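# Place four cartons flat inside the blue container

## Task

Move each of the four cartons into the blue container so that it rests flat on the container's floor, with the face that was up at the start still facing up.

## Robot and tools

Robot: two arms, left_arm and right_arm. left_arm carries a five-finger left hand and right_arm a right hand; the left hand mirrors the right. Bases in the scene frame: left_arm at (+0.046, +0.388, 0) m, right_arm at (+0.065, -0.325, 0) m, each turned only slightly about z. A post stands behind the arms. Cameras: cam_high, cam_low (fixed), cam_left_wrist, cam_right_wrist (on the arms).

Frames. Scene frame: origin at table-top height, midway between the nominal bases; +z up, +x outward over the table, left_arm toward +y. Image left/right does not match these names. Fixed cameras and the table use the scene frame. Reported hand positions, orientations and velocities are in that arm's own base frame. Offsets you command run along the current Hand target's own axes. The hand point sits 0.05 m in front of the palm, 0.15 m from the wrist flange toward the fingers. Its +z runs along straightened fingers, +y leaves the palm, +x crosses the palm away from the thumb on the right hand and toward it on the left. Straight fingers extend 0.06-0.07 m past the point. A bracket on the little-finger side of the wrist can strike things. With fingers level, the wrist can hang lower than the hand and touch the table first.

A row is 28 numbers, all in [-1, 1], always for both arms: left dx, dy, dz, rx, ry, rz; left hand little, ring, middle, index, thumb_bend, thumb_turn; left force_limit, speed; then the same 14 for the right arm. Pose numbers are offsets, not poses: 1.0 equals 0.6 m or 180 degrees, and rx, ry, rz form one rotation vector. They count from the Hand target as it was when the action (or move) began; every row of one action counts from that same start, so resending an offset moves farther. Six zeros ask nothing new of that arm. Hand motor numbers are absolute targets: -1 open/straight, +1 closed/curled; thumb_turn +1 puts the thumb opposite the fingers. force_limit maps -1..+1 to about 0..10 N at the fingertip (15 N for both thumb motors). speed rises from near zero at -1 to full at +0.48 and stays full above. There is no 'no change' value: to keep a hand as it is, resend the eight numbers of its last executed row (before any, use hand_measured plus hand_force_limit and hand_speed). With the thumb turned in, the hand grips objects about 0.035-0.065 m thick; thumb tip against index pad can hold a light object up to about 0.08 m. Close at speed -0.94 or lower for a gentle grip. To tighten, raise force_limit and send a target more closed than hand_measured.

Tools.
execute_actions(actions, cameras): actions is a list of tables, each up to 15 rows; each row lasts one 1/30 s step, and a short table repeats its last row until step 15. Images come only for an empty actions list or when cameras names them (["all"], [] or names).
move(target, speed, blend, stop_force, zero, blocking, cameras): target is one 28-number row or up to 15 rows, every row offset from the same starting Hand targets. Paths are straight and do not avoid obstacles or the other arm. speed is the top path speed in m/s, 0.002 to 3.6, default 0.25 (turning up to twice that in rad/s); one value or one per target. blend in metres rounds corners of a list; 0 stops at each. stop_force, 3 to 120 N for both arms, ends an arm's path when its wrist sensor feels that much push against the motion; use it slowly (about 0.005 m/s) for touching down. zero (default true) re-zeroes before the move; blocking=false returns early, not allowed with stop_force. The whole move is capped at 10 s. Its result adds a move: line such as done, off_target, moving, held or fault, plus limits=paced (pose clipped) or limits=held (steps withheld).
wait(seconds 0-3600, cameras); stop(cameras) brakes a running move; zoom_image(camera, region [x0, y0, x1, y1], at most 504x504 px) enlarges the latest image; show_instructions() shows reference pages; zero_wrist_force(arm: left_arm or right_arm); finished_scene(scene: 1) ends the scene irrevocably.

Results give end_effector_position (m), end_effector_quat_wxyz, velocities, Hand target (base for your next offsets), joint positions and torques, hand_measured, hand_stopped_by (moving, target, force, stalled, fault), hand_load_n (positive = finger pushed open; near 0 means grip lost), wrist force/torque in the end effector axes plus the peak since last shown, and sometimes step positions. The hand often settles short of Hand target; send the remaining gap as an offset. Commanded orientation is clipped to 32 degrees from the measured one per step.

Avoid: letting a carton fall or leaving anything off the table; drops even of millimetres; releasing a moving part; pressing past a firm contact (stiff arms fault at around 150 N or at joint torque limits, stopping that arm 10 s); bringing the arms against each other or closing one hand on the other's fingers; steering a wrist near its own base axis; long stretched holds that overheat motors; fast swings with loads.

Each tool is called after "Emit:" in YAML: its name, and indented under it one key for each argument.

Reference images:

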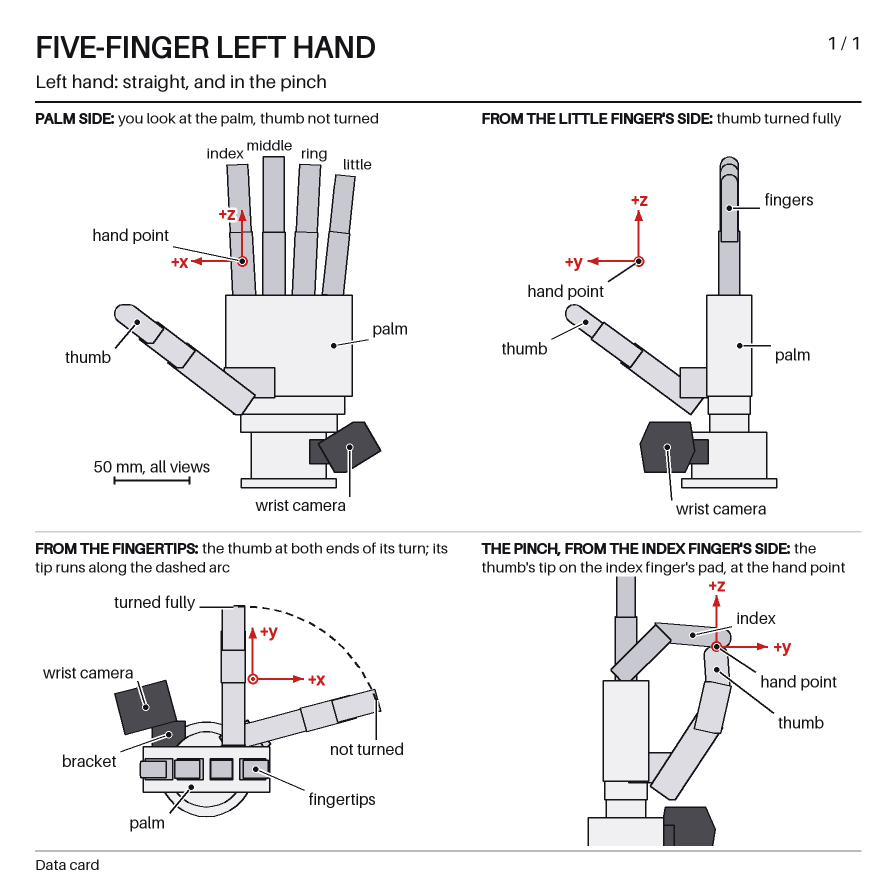

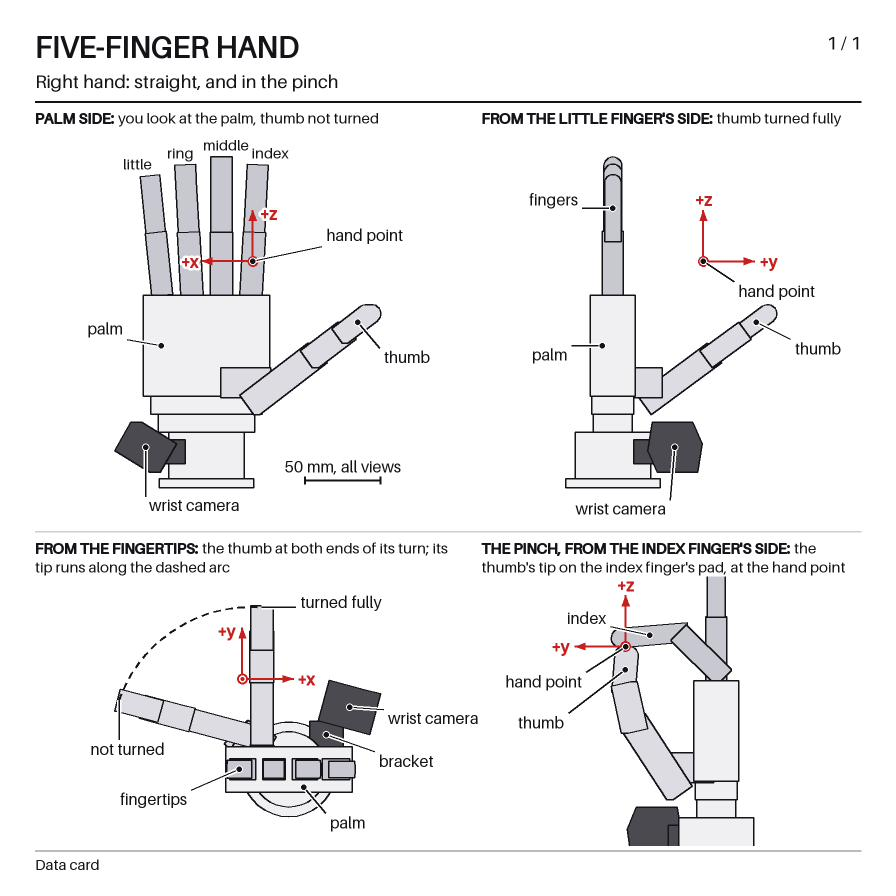

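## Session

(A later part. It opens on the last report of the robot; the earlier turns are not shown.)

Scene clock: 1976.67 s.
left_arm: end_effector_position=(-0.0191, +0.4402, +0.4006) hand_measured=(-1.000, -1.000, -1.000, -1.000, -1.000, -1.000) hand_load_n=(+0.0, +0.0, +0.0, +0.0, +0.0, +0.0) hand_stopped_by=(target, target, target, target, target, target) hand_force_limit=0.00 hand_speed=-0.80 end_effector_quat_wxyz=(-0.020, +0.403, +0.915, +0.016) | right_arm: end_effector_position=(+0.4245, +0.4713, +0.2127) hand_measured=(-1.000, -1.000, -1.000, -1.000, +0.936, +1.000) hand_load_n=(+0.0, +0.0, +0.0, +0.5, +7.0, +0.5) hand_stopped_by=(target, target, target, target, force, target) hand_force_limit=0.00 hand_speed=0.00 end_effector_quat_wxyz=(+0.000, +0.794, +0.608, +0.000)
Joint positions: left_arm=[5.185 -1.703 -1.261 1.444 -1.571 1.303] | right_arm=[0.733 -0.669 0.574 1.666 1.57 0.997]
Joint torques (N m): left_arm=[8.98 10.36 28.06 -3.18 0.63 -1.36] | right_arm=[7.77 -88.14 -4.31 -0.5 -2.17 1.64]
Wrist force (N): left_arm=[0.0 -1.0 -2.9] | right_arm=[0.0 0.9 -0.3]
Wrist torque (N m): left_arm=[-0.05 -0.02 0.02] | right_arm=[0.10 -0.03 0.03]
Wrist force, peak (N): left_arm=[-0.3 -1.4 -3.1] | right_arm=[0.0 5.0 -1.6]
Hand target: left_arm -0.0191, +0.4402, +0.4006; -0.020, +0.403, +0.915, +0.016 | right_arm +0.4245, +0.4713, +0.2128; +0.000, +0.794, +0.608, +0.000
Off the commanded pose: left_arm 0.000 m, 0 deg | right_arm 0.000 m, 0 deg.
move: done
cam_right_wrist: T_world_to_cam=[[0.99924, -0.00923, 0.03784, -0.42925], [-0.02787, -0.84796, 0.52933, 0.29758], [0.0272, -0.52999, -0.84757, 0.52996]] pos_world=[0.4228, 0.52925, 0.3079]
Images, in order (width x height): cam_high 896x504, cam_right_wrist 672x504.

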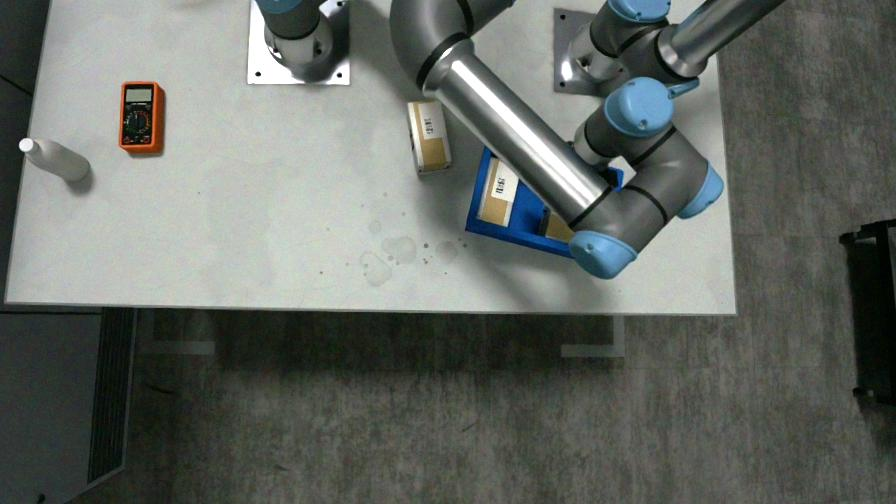

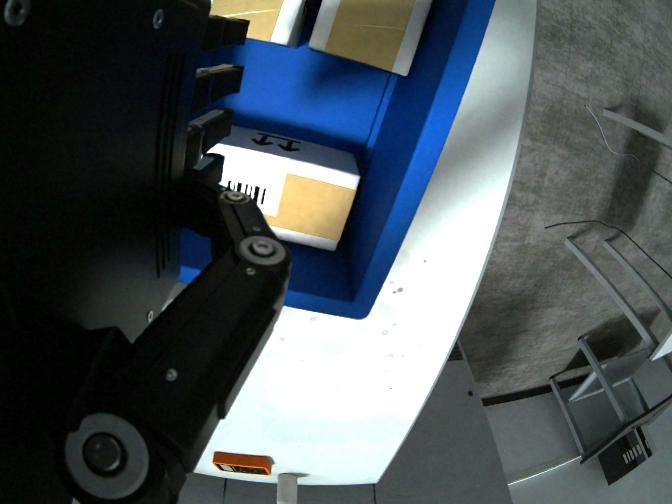

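Emit:
move:
  target:
    - [0,0,0,0,0,0,-1,-1,-1,-1,-1,-1,0,-0.8,0.064,0.0397,0.08,0,0,0,-1,-1,-1,-1,1,1,0,0]
    - [0,0,0,0,0,0,-1,-1,-1,-1,-1,-1,0,-0.8,0.064,0.0397,0.11,0,0,0,-1,-1,-1,-1,1,1,0,0]
  speed: [0.12,0.03]
  stop_force: 5
  cameras: ["cam_right_wrist"]

Emit:
zoom_image:
  camera: "cam_right_wrist"
  region: [180, 0, 290, 110]

Scene clock: 2001.60 s.
left_arm: end_effector_position=(-0.0191, +0.4402, +0.4006) hand_measured=(-1.000, -1.000, -1.000, -1.000, -1.000, -1.000) hand_load_n=(+0.0, +0.0, +0.0, +0.0, +0.0, +0.0) hand_stopped_by=(target, target, target, target, target, target) hand_force_limit=0.00 hand_speed=-0.80 end_effector_quat_wxyz=(-0.020, +0.403, +0.915, +0.016) | right_arm: end_effector_position=(+0.4574, +0.5022, +0.1467) hand_measured=(-1.000, -1.000, -1.000, -1.000, +0.936, +1.000) hand_load_n=(+0.0, +0.0, +0.0, +0.0, +7.0, +0.5) hand_stopped_by=(target, target, target, target, force, target) hand_force_limit=0.00 hand_speed=0.00 end_effector_quat_wxyz=(+0.000, +0.794, +0.608, +0.000)
Joint positions: left_arm=[5.185 -1.703 -1.261 1.444 -1.571 1.303] | right_arm=[0.734 -0.468 0.358 1.681 1.57 0.998]
Joint torques (N m): left_arm=[7.48 9.48 28.44 -3.14 0.52 -1.28] | right_arm=[-0.26 -95 -3.43 -0.5 -0.99 -1.31]
Wrist force (N): left_arm=[-0.4 -1.1 -2.9] | right_arm=[-0.2 0.9 -0.4]
Wrist torque (N m): left_arm=[-0.06 0.02 0.01] | right_arm=[0.14 0.01 -0.05]
Wrist force, peak (N): left_arm=[-0.4 -1.3 -3.1] | right_arm=[0.1 1.5 0.7]
Hand target: left_arm -0.0191, +0.4402, +0.4006; -0.020, +0.403, +0.915, +0.016 | right_arm +0.4574, +0.5022, +0.1467; +0.000, +0.794, +0.608, +0.000
Off the commanded pose: left_arm 0.000 m, 0 deg | right_arm 0.000 m, 0 deg.
move: done
cam_right_wrist: T_world_to_cam=[[0.99924, -0.00914, 0.03778, -0.45937], [-0.02777, -0.848, 0.52926, 0.35955], [0.0272, -0.52991, -0.84762, 0.48942]] pos_world=[0.4557, 0.56005, 0.2419]

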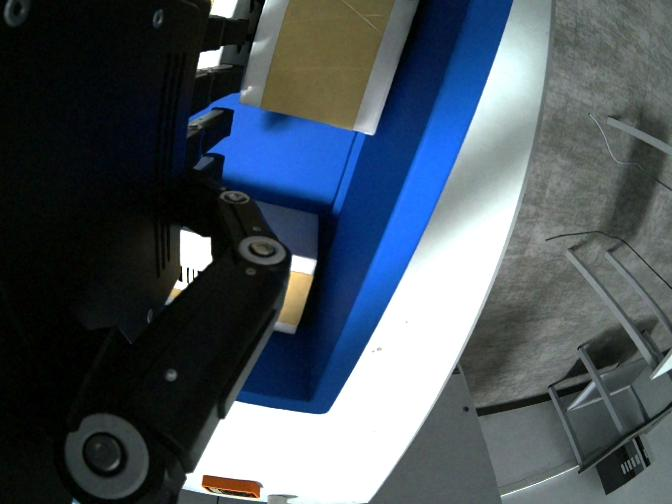

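Scaled by 4.582 from the camera's image (finer frame: 960x720).

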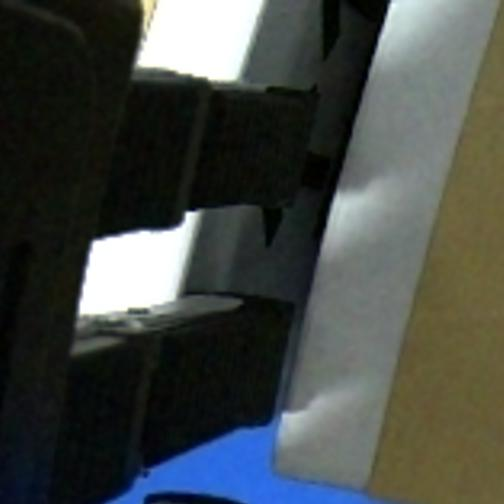

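Emit:
move:
  target: [0,0,0,0,0,0,-1,-1,-1,-1,-1,-1,0,-0.8,0,0,0.0518,0,0,0,-1,-1,-1,-1,1,1,0,0]
  speed: 0.01
  stop_force: 6

Emit:
move:
  target: [0,0,0,0,0,0,-1,-1,-1,-1,-1,-1,0,-0.8,0,0.0167,0,0,0,0,-1,-1,-1,-1,1,1,0,0]
  speed: 0.008
  stop_force: 4.5
  cameras: ["cam_right_wrist","cam_high"]

Emit:
zoom_image:
  camera: "cam_right_wrist"
  region: [200, 0, 440, 200]

Scene clock: 2008.40 s.
left_arm: end_effector_position=(-0.0191, +0.4402, +0.4006) hand_measured=(-1.000, -1.000, -1.000, -1.000, -1.000, -1.000) hand_load_n=(+0.0, +0.0, +0.0, +0.0, +0.0, +0.0) hand_stopped_by=(target, target, target, target, target, target) hand_force_limit=0.00 hand_speed=-0.80 end_effector_quat_wxyz=(-0.020, +0.403, +0.915, +0.016) | right_arm: end_effector_position=(+0.4574, +0.5022, +0.1157) hand_measured=(-1.000, -1.000, -1.000, -1.000, +0.936, +1.000) hand_load_n=(-2.0, +0.0, +0.0, +0.0, +7.0, +0.5) hand_stopped_by=(target, target, target, target, force, target) hand_force_limit=0.00 hand_speed=0.00 end_effector_quat_wxyz=(+0.000, +0.794, +0.608, +0.000)
Joint positions: left_arm=[5.185 -1.703 -1.261 1.444 -1.571 1.303] | right_arm=[0.734 -0.479 0.461 1.59 1.57 0.998]
Joint torques (N m): left_arm=[7.95 9.8 27.93 -3.11 0.54 -1.38] | right_arm=[7.22 -93.8 -3.37 -0.27 0.03 0.41]
Wrist force (N): left_arm=[-0.2 -1.1 -3.0] | right_arm=[-0.3 5.2 -1.8]
Wrist torque (N m): left_arm=[-0.05 0.00 0.01] | right_arm=[0.45 0.04 0.15]
Wrist force, peak (N): left_arm=[-0.1 -1.1 -3.2] | right_arm=[-0.3 5.3 -1.6]
Hand target: left_arm -0.0191, +0.4402, +0.4006; -0.020, +0.403, +0.915, +0.016 | right_arm +0.4574, +0.5022, +0.1157; +0.000, +0.794, +0.608, +0.000
Off the commanded pose: left_arm 0.000 m, 0 deg | right_arm 0.000 m, 0 deg.
move: done

Scene clock: 2010.37 s.
left_arm: end_effector_position=(-0.0191, +0.4402, +0.4006) hand_measured=(-1.000, -1.000, -1.000, -1.000, -1.000, -1.000) hand_load_n=(+0.0, +0.0, +0.0, +0.0, +0.0, +0.0) hand_stopped_by=(target, target, target, target, target, target) hand_force_limit=0.00 hand_speed=-0.80 end_effector_quat_wxyz=(-0.020, +0.403, +0.915, +0.016) | right_arm: end_effector_position=(+0.4622, +0.5009, +0.1157) hand_measured=(-1.000, -1.000, -1.000, -1.000, +0.936, +1.000) hand_load_n=(-0.5, +0.0, +0.0, +0.0, +7.5, +0.5) hand_stopped_by=(target, target, target, target, force, target) hand_force_limit=0.00 hand_speed=0.00 end_effector_quat_wxyz=(+0.000, +0.794, +0.608, +0.000)
Joint positions: left_arm=[5.185 -1.703 -1.261 1.444 -1.571 1.303] | right_arm=[0.728 -0.469 0.441 1.6 1.57 0.992]
Joint torques (N m): left_arm=[7.55 10.36 27.64 -2.96 0.67 -1.42] | right_arm=[6.49 -95.68 -3.59 -0.54 -0.09 1.32]
Wrist force (N): left_arm=[-0.2 -1.2 -2.6] | right_arm=[0.3 -0.4 0.9]
Wrist torque (N m): left_arm=[-0.08 0.01 0.02] | right_arm=[0.07 -0.10 -0.08]
Wrist force, peak (N): left_arm=[-0.4 -1.3 -3.1] | right_arm=[0.1 4.9 -1.7]
Hand target: left_arm -0.0191, +0.4402, +0.4006; -0.020, +0.403, +0.915, +0.016 | right_arm +0.4622, +0.5009, +0.1157; +0.000, +0.794, +0.608, +0.000 (not the last commanded pose)
Off the commanded pose: left_arm 0.000 m, 0 deg | right_arm 0.005 m, 0 deg.
move: contact (right_arm)
cam_right_wrist: T_world_to_cam=[[0.99924, -0.00923, 0.03783, -0.46297], [-0.02787, -0.84803, 0.52921, 0.37506], [0.0272, -0.52987, -0.84764, 0.4623]] pos_world=[0.4605, 0.55875, 0.2109]
Images, in order (width x height): cam_high 896x504, cam_right_wrist 672x504.

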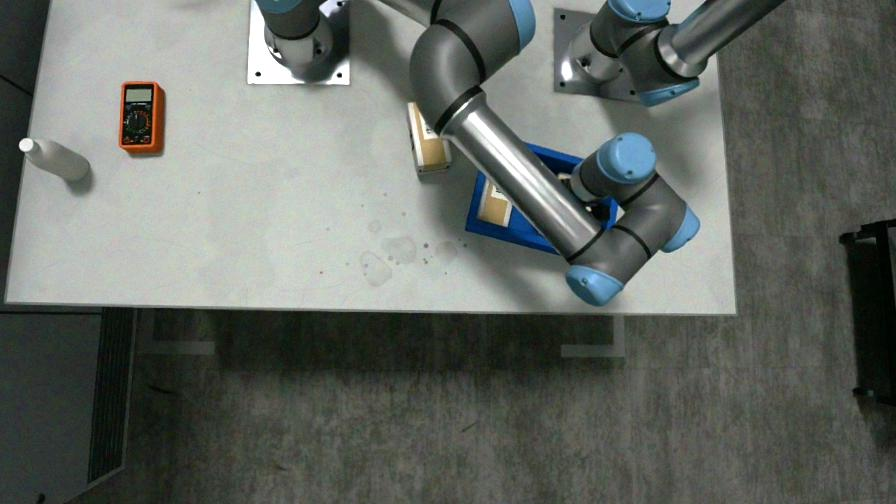

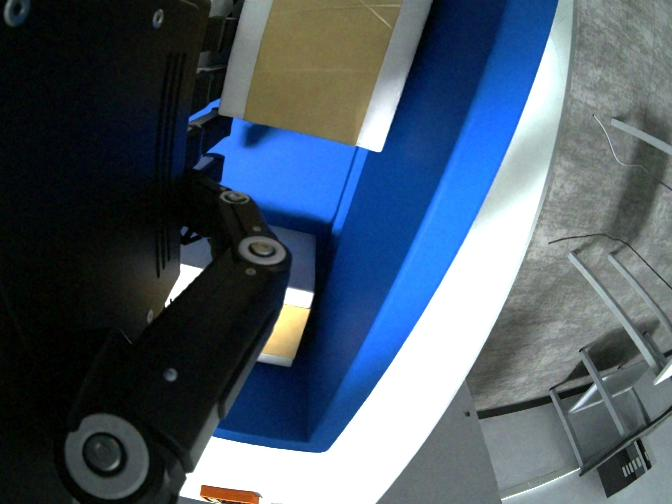

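Scaled by 2.100 from the camera's image (finer frame: 960x720).

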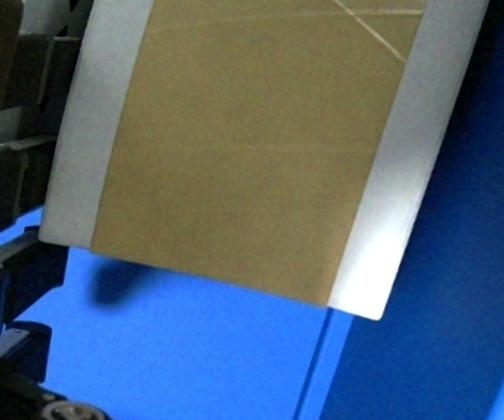

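Emit:
move:
  target: [0,0,0,0,0,0,-1,-1,-1,-1,-1,-1,0,-0.8,0,0.0183,0,0,0,0,-1,-1,-1,-1,1,1,0,0]
  speed: 0.008
  stop_force: 4.5
  cameras: ["cam_right_wrist","cam_high"]

Emit:
zoom_image:
  camera: "cam_right_wrist"
  region: [200, 0, 440, 200]

Scene clock: 2015.40 s.
left_arm: end_effector_position=(-0.0191, +0.4402, +0.4006) hand_measured=(-1.000, -1.000, -1.000, -1.000, -1.000, -1.000) hand_load_n=(+0.0, +0.0, +0.0, +0.0, +0.0, +0.0) hand_stopped_by=(target, target, target, target, target, target) hand_force_limit=0.00 hand_speed=-0.80 end_effector_quat_wxyz=(-0.020, +0.403, +0.915, +0.016) | right_arm: end_effector_position=(+0.4728, +0.4980, +0.1157) hand_measured=(-1.000, -1.000, -1.000, -1.000, +0.936, +1.000) hand_load_n=(+0.0, +0.0, +0.0, +0.0, +7.0, +0.5) hand_stopped_by=(target, target, target, target, force, target) hand_force_limit=0.00 hand_speed=0.00 end_effector_quat_wxyz=(+0.000, +0.794, +0.608, +0.000)
Joint positions: left_arm=[5.185 -1.703 -1.261 1.444 -1.571 1.303] | right_arm=[0.715 -0.445 0.392 1.624 1.57 0.978]
Joint torques (N m): left_arm=[8.39 10.17 28.6 -2.94 0.69 -1.62] | right_arm=[-7.36 -33.85 -30.6 4.01 -0.03 -1.3]
Wrist force (N): left_arm=[-0.2 -1.3 -2.8] | right_arm=[-2.0 -2.9 -0.1]
Wrist torque (N m): left_arm=[-0.10 0.00 0.02] | right_arm=[-0.02 0.06 -0.30]
Wrist force, peak (N): left_arm=[-0.1 -1.3 -3.1] | right_arm=[-3.5 -2.2 0.5]
Hand target: left_arm -0.0191, +0.4402, +0.4006; -0.020, +0.403, +0.915, +0.016 | right_arm +0.4728, +0.4980, +0.1157; +0.000, +0.794, +0.608, +0.000
Off the commanded pose: left_arm 0.000 m, 0 deg | right_arm 0.000 m, 0 deg.
move: done
cam_right_wrist: T_world_to_cam=[[0.99924, -0.00923, 0.03783, -0.47359], [-0.02787, -0.84808, 0.52914, 0.37294], [0.0272, -0.5298, -0.84769, 0.46045]] pos_world=[0.4711, 0.55585, 0.21089]
Images, in order (width x height): cam_high 896x504, cam_right_wrist 672x504.

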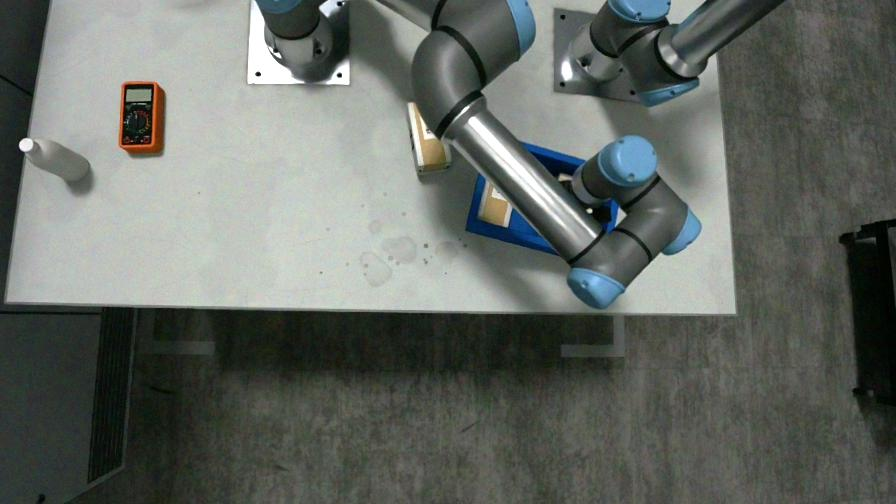

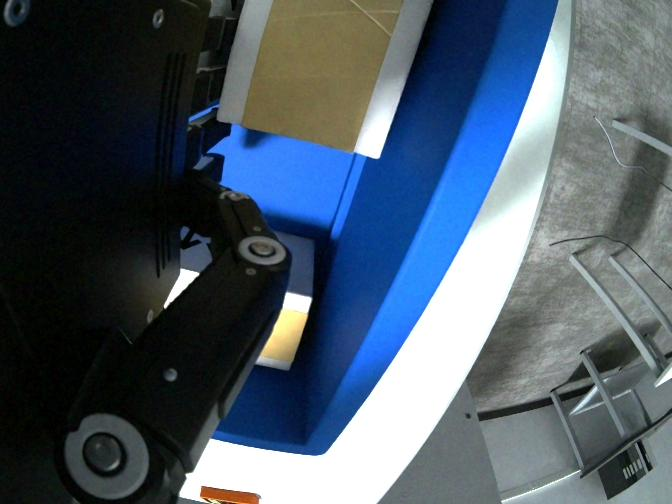

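Scaled by 2.100 from the camera's image (finer frame: 960x720).

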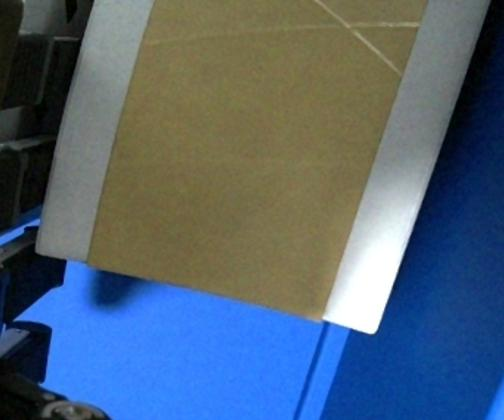

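Emit:
move:
  target:
    - [0,0,0,0,0,0,-1,-1,-1,-1,-1,-1,0,-0.8,0,-0.005,0,0,0,0,-1,-1,-1,-1,1,1,0,0]
    - [0,0,0,0,0,0,-1,-1,-1,-1,-1,-1,0,-0.8,-0.015,-0.005,-0.07,0,0,0,-1,-1,-1,-1,1,1,0,0]
    - [0,0,0,0,0,0,-1,-1,-1,-1,-1,-1,0,-0.8,-0.06,0.0,-0.19,0,0,0,-1,-1,-1,-1,1,1,0,0]
  speed: [0.03,0.1,0.15]
  cameras: ["cam_right_wrist","cam_high"]

Emit:
zoom_image:
  camera: "cam_right_wrist"
  region: [200, 0, 500, 200]

Scene clock: 2049.33 s.
left_arm: end_effector_position=(-0.0191, +0.4402, +0.4006) hand_measured=(-1.000, -1.000, -1.000, -1.000, -1.000, -1.000) hand_load_n=(+0.0, +0.0, +0.0, +0.0, -0.5, +0.0) hand_stopped_by=(target, target, target, target, target, target) hand_force_limit=0.00 hand_speed=-0.80 end_effector_quat_wxyz=(-0.020, +0.403, +0.915, +0.016) | right_arm: end_effector_position=(+0.4635, +0.4633, +0.2296) hand_measured=(-1.000, -1.000, -1.000, -1.000, +0.936, +1.000) hand_load_n=(+0.0, +0.0, +0.0, +0.0, +7.0, +0.5) hand_stopped_by=(target, target, target, target, force, target) hand_force_limit=0.00 hand_speed=0.00 end_effector_quat_wxyz=(+0.000, +0.794, +0.608, +0.000)
Joint positions: left_arm=[5.185 -1.703 -1.261 1.444 -1.571 1.303] | right_arm=[0.683 -0.558 0.321 1.809 1.57 0.947]
Joint torques (N m): left_arm=[7.54 9.9 27.57 -3.12 0.62 -1.8] | right_arm=[-5.57 -87.98 -29.5 5.17 1.14 -1.62]
Wrist force (N): left_arm=[-0.2 -1.3 -2.5] | right_arm=[0.3 0.9 0.0]
Wrist torque (N m): left_arm=[-0.11 0.01 0.02] | right_arm=[0.13 -0.12 0.04]
Wrist force, peak (N): left_arm=[-0.1 -1.5 -3.0] | right_arm=[-1.9 -3.2 0.5]
Hand target: left_arm -0.0191, +0.4402, +0.4006; -0.020, +0.403, +0.915, +0.016 | right_arm +0.4635, +0.4633, +0.2297; +0.000, +0.794, +0.608, +0.000
Off the commanded pose: left_arm 0.000 m, 0 deg | right_arm 0.000 m, 0 deg.
move: done
cam_right_wrist: T_world_to_cam=[[0.99924, -0.00918, 0.03792, -0.46898], [-0.02787, -0.84808, 0.52914, 0.28298], [0.0273, -0.5298, -0.84769, 0.53882]] pos_world=[0.4618, 0.52115, 0.3248]
Images, in order (width x height): cam_high 896x504, cam_right_wrist 672x504.

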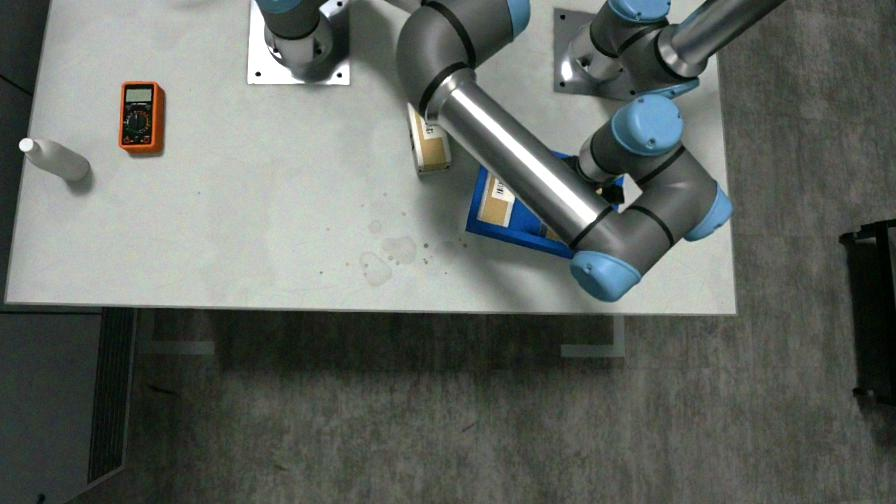

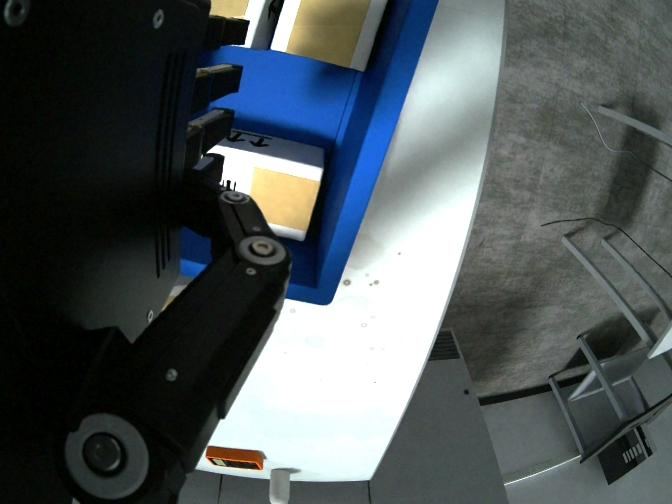

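Scaled by 1.680 from the camera's image (finer frame: 960x720).

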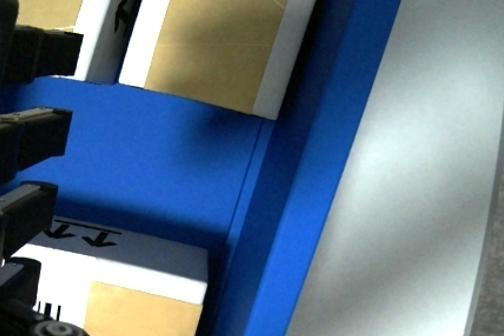

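Emit:
zoom_image:
  camera: "cam_right_wrist"
  region: [300, 20, 440, 160]

Emit:
zoom_image:
  camera: "cam_right_wrist"
  region: [230, 0, 330, 100]

Scaled by 3.600 from the camera's image (finer frame: 960x720).

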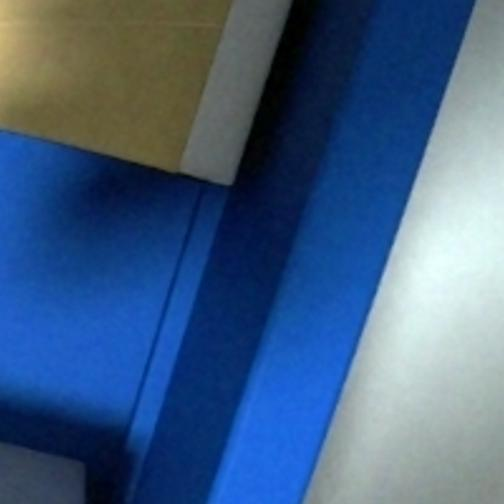

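Scaled by 5.040 from the camera's image (finer frame: 960x720).

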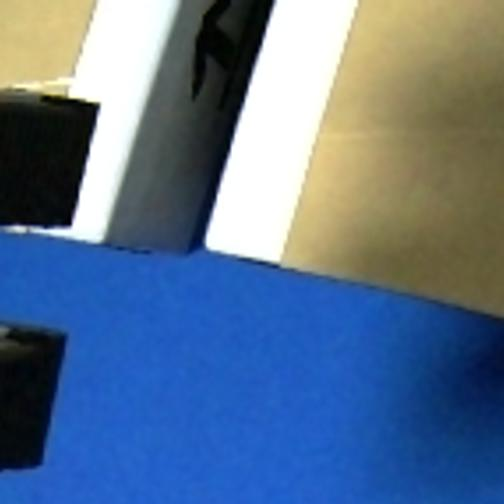

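Emit:
move:
  target: [0,0,0,0,0,0,-1,-1,-1,-1,-1,-1,0,-0.8,0.0185,-0.163,0,0,0,0,-1,-1,-1,-1,1,1,0,0]
  speed: 0.15
  cameras: ["cam_right_wrist","cam_high"]

Emit:
zoom_image:
  camera: "cam_right_wrist"
  region: [230, 0, 380, 150]

Scene clock: 2112.97 s.
left_arm: end_effector_position=(-0.0191, +0.4402, +0.4006) hand_measured=(-1.000, -1.000, -1.000, -1.000, -1.000, -1.000) hand_load_n=(+0.0, +0.0, +0.0, +0.5, +0.0, +0.0) hand_stopped_by=(target, target, target, target, target, target) hand_force_limit=0.00 hand_speed=-0.80 end_effector_quat_wxyz=(-0.020, +0.403, +0.915, +0.016) | right_arm: end_effector_position=(+0.3721, +0.4995, +0.2297) hand_measured=(-1.000, -1.000, -1.000, -1.000, +0.936, +1.000) hand_load_n=(+0.0, +0.0, +0.0, +0.0, +7.5, +0.5) hand_stopped_by=(target, target, target, target, force, target) hand_force_limit=0.00 hand_speed=0.00 end_effector_quat_wxyz=(+0.000, +0.794, +0.608, +0.000)
Joint positions: left_arm=[5.185 -1.703 -1.261 1.444 -1.571 1.303] | right_arm=[0.825 -0.684 0.559 1.696 1.57 1.088]
Joint torques (N m): left_arm=[7.76 9.54 27.52 -3.09 0.56 -1.6] | right_arm=[6.52 -88.19 -3.94 -0.22 1.91 1.52]
Wrist force (N): left_arm=[0.0 -1.2 -2.9] | right_arm=[0.1 0.9 0.0]
Wrist torque (N m): left_arm=[-0.07 -0.03 0.03] | right_arm=[0.08 -0.06 0.00]
Wrist force, peak (N): left_arm=[-0.1 -1.3 -3.1] | right_arm=[-2.3 5.7 -0.2]
Hand target: left_arm -0.0191, +0.4402, +0.4006; -0.020, +0.403, +0.915, +0.016 | right_arm +0.3720, +0.4995, +0.2297; +0.000, +0.794, +0.608, +0.000
Off the commanded pose: left_arm 0.000 m, 0 deg | right_arm 0.000 m, 0 deg.
move: done
cam_right_wrist: T_world_to_cam=[[0.99924, -0.00914, 0.03778, -0.3773], [-0.02777, -0.848, 0.52926, 0.31096], [0.0272, -0.52991, -0.84762, 0.56066]] pos_world=[0.3704, 0.55735, 0.3249]
Images, in order (width x height): cam_high 896x504, cam_right_wrist 672x504.

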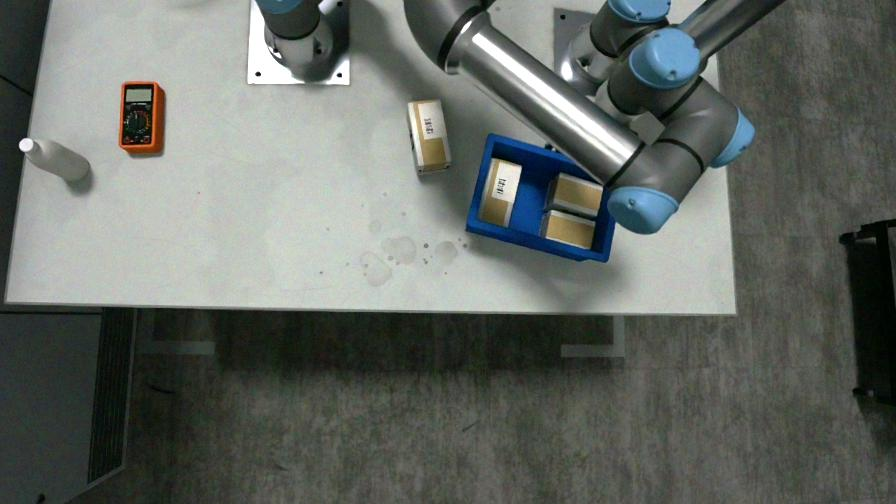

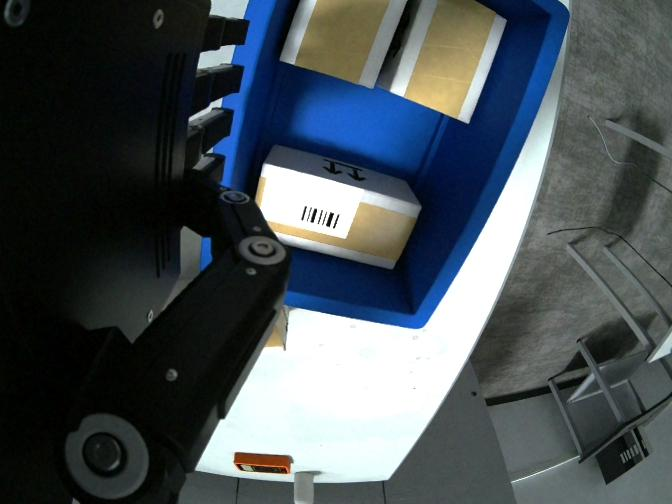

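Scaled by 3.360 from the camera's image (finer frame: 960x720).

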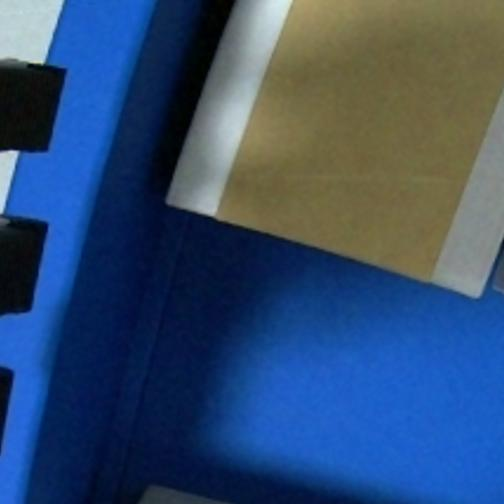

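Emit:
zoom_image:
  camera: "cam_right_wrist"
  region: [235, 40, 325, 130]

Emit:
zoom_image:
  camera: "cam_right_wrist"
  region: [340, 40, 430, 130]

Scaled by 5.600 from the camera's image (finer frame: 960x720).

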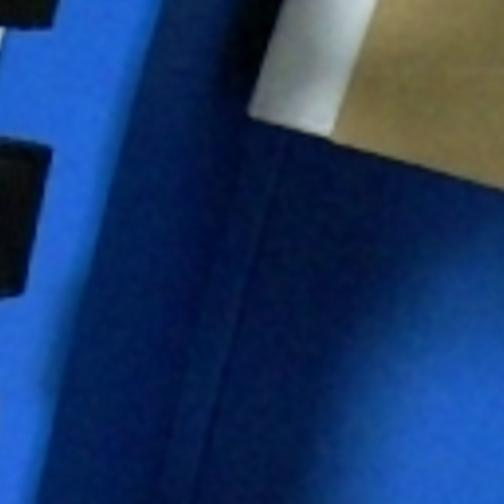

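Scaled by 5.600 from the camera's image (finer frame: 960x720).

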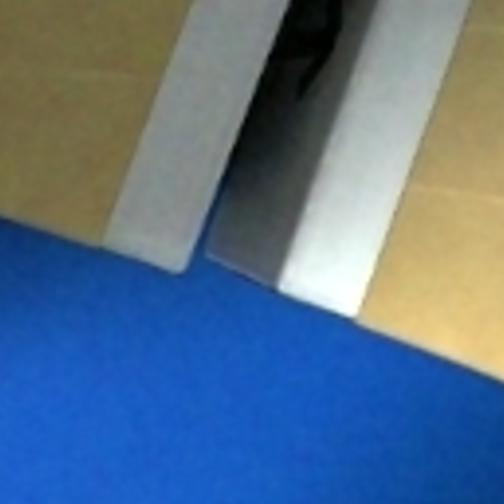

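Emit:
zoom_image:
  camera: "cam_right_wrist"
  region: [240, 130, 440, 330]

Scaled by 2.520 from the camera's image (finer frame: 960x720).

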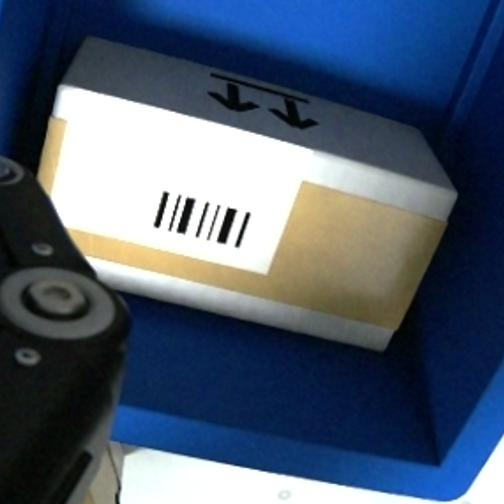

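Emit:
move:
  target: [0,0,0,0,0,0,-1,-1,-1,-1,-1,-1,0,-0.8,0,0,0,0,0,0.5049,-1,-1,-1,-1,-1,1,0,0]
  speed: 0.4

Emit:
move:
  target: [0,0,0,0,0,0,-1,-1,-1,-1,-1,-1,0,-0.8,0,0,0,0.2922,0,0,1,1,1,-0.3,-1,1,0,0]
  speed: 0.3

Scene clock: 2231.90 s.
left_arm: end_effector_position=(-0.0191, +0.4402, +0.4006) hand_measured=(-1.000, -1.000, -1.000, -1.000, -1.000, -1.000) hand_load_n=(+0.0, +0.0, +0.0, +0.0, +0.0, +0.0) hand_stopped_by=(target, target, target, target, target, target) hand_force_limit=0.00 hand_speed=-0.80 end_effector_quat_wxyz=(-0.020, +0.403, +0.915, +0.016) | right_arm: end_effector_position=(+0.3710, +0.4981, +0.2290) hand_measured=(-1.000, -1.000, -1.000, -1.000, -1.000, +1.000) hand_load_n=(+0.5, +0.0, +0.0, +0.0, +0.0, +0.0) hand_stopped_by=(target, target, target, target, target, target) hand_force_limit=0.00 hand_speed=0.00 end_effector_quat_wxyz=(-0.049, +0.989, -0.141, +0.024)
Joint positions: left_arm=[5.185 -1.703 -1.261 1.444 -1.571 1.303] | right_arm=[0.714 -0.437 0.035 1.867 1.543 2.569]
Joint torques (N m): left_arm=[8.17 10.08 28.02 -2.97 0.58 -1.89] | right_arm=[-5.95 -33.03 -27.15 4.93 -2.32 1.28]
Wrist force (N): left_arm=[-0.1 -1.2 -3.2] | right_arm=[0.1 0.9 0.0]
Wrist torque (N m): left_arm=[-0.07 -0.02 0.02] | right_arm=[0.15 -0.06 -0.03]
Wrist force, peak (N): left_arm=[-0.3 -1.4 -3.2] | right_arm=[0.3 1.4 -0.2]
Hand target: left_arm -0.0191, +0.4402, +0.4006; -0.020, +0.403, +0.915, +0.016 | right_arm +0.3720, +0.4995, +0.2297; +0.000, +0.990, -0.139, +0.000
Off the commanded pose: left_arm 0.000 m, 0 deg | right_arm 0.002 m, 6 deg.
elbow stopped short (right arm): the move would have taken joint 3 (elbow) straighter than the controller allows.
move: off_target (right_arm)

Scene clock: 2234.00 s.
left_arm: end_effector_position=(-0.0191, +0.4402, +0.4006) hand_measured=(-1.000, -1.000, -1.000, -1.000, -1.000, -1.000) hand_load_n=(+0.0, +0.0, +0.0, +0.0, +0.0, -0.5) hand_stopped_by=(target, target, target, target, target, target) hand_force_limit=0.00 hand_speed=-0.80 end_effector_quat_wxyz=(-0.020, +0.403, +0.915, +0.016) | right_arm: end_effector_position=(+0.3720, +0.4995, +0.2297) hand_measured=(+1.000, +1.000, +1.000, -0.300, -1.000, +1.000) hand_load_n=(+0.0, +0.0, +0.0, +0.0, +0.0, +0.0) hand_stopped_by=(target, target, target, target, target, target) hand_force_limit=0.00 hand_speed=0.00 end_effector_quat_wxyz=(-0.439, +0.888, -0.125, +0.061)
Joint positions: left_arm=[5.185 -1.703 -1.261 1.444 -1.571 1.303] | right_arm=[0.478 -1.19 1.346 0.684 0.955 2.571]
Joint torques (N m): left_arm=[7.74 10.44 27.85 -2.92 0.69 -1.72] | right_arm=[-5.96 -61.48 -4.59 -1.3 -3.28 1.65]
Wrist force (N): left_arm=[-0.2 -1.1 -3.1] | right_arm=[-0.1 3.4 -0.9]
Wrist torque (N m): left_arm=[-0.05 -0.01 0.02] | right_arm=[0.60 -0.02 0.09]
Wrist force, peak (N): left_arm=[-0.1 -1.5 -3.2] | right_arm=[0.3 3.7 -0.8]
Hand target: left_arm -0.0191, +0.4402, +0.4006; -0.020, +0.403, +0.915, +0.016 | right_arm +0.3720, +0.4995, +0.2297; -0.439, +0.888, -0.125, +0.061
Off the commanded pose: left_arm 0.000 m, 0 deg | right_arm 0.000 m, 0 deg.
move: done

Emit:
move:
  target: [0,0,0,0,0,0,-1,-1,-1,-1,-1,-1,0,-0.8,0.041,0.0925,0.1526,0,0,0,1,1,1,-0.1,-1,1,0,0]
  speed: 0.12
  stop_force: 5
  cameras: ["cam_right_wrist","cam_high"]

Emit:
zoom_image:
  camera: "cam_right_wrist"
  region: [240, 0, 600, 240]

Scene clock: 2243.93 s.
left_arm: end_effector_position=(-0.0191, +0.4402, +0.4006) hand_measured=(-1.000, -1.000, -1.000, -1.000, -1.000, -1.000) hand_load_n=(+0.0, +0.0, +0.0, +0.0, +0.0, +0.0) hand_stopped_by=(target, target, target, target, target, target) hand_force_limit=0.00 hand_speed=-0.80 end_effector_quat_wxyz=(-0.020, +0.403, +0.915, +0.016) | right_arm: end_effector_position=(+0.4063, +0.5302, +0.1300) hand_measured=(+1.000, +1.000, +1.000, -0.100, -1.000, +1.000) hand_load_n=(+0.0, +0.0, +0.5, +0.0, +0.0, +0.0) hand_stopped_by=(target, target, target, target, target, target) hand_force_limit=0.00 hand_speed=0.00 end_effector_quat_wxyz=(-0.439, +0.888, -0.125, +0.061)
Joint positions: left_arm=[5.185 -1.703 -1.261 1.444 -1.571 1.303] | right_arm=[0.5 -1.022 1.355 0.496 0.97 2.591]
Joint torques (N m): left_arm=[7.23 10.26 27.73 -2.96 0.63 -1.75] | right_arm=[8.62 -23.3 -30.36 -1.29 1.76 1.71]
Wrist force (N): left_arm=[-0.4 -1.1 -2.7] | right_arm=[-0.3 3.5 -0.7]
Wrist torque (N m): left_arm=[-0.07 0.03 0.00] | right_arm=[0.58 0.02 0.09]
Wrist force, peak (N): left_arm=[-0.2 -1.2 -3.2] | right_arm=[-0.3 4.0 -0.7]
Hand target: left_arm -0.0191, +0.4402, +0.4006; -0.020, +0.403, +0.915, +0.016 | right_arm +0.4063, +0.5302, +0.1300; -0.439, +0.888, -0.125, +0.061
Off the commanded pose: left_arm 0.000 m, 0 deg | right_arm 0.000 m, 0 deg.
move: done
cam_right_wrist: T_world_to_cam=[[0.07095, -0.66354, -0.74477, 0.41844], [-0.94223, -0.28962, 0.16828, 0.51321], [-0.32736, 0.68981, -0.64575, -0.03731]] pos_world=[0.44166, 0.45203, 0.20119]
Images, in order (width x height): cam_high 896x504, cam_right_wrist 672x504.

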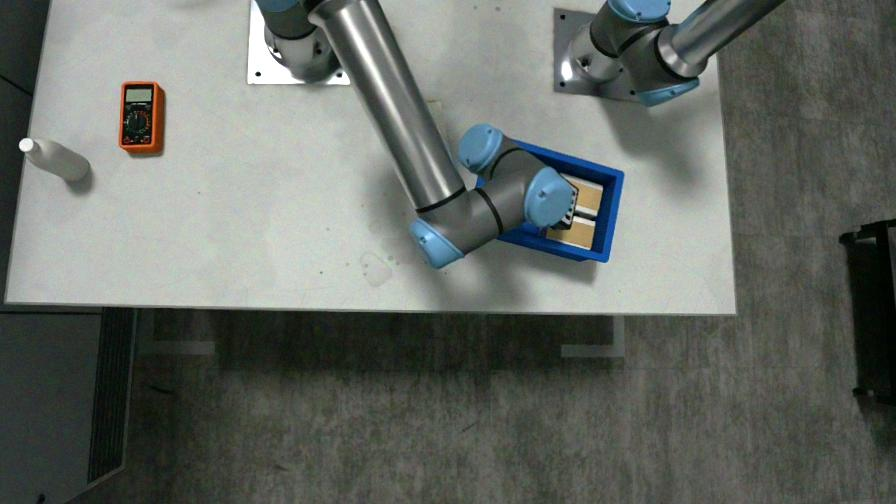

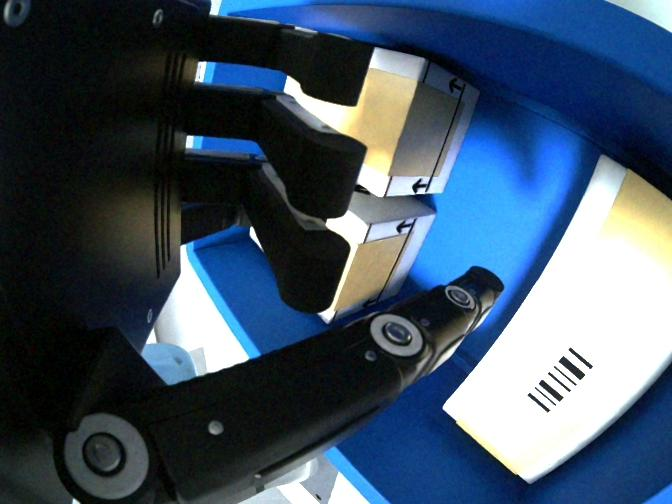

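Scaled by 1.400 from the camera's image (finer frame: 960x720).

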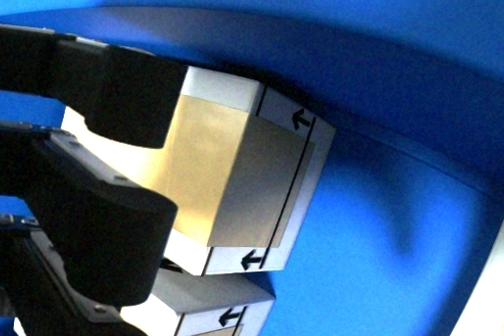

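Emit:
zoom_image:
  camera: "cam_right_wrist"
  region: [310, 130, 450, 270]

Emit:
zoom_image:
  camera: "cam_right_wrist"
  region: [370, 30, 510, 170]

Scaled by 3.600 from the camera's image (finer frame: 960x720).

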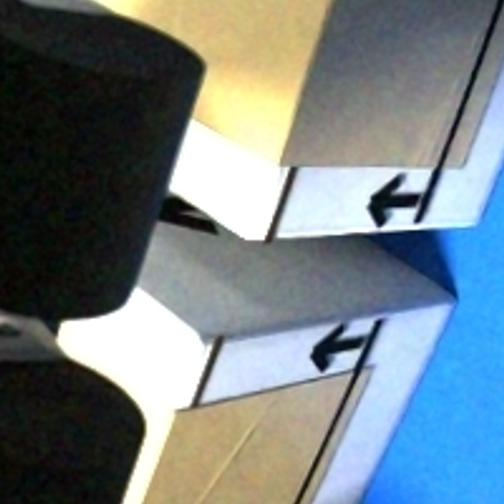

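Scaled by 3.600 from the camera's image (finer frame: 960x720).

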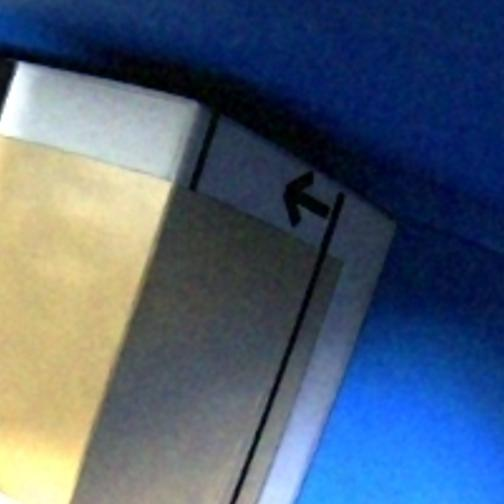

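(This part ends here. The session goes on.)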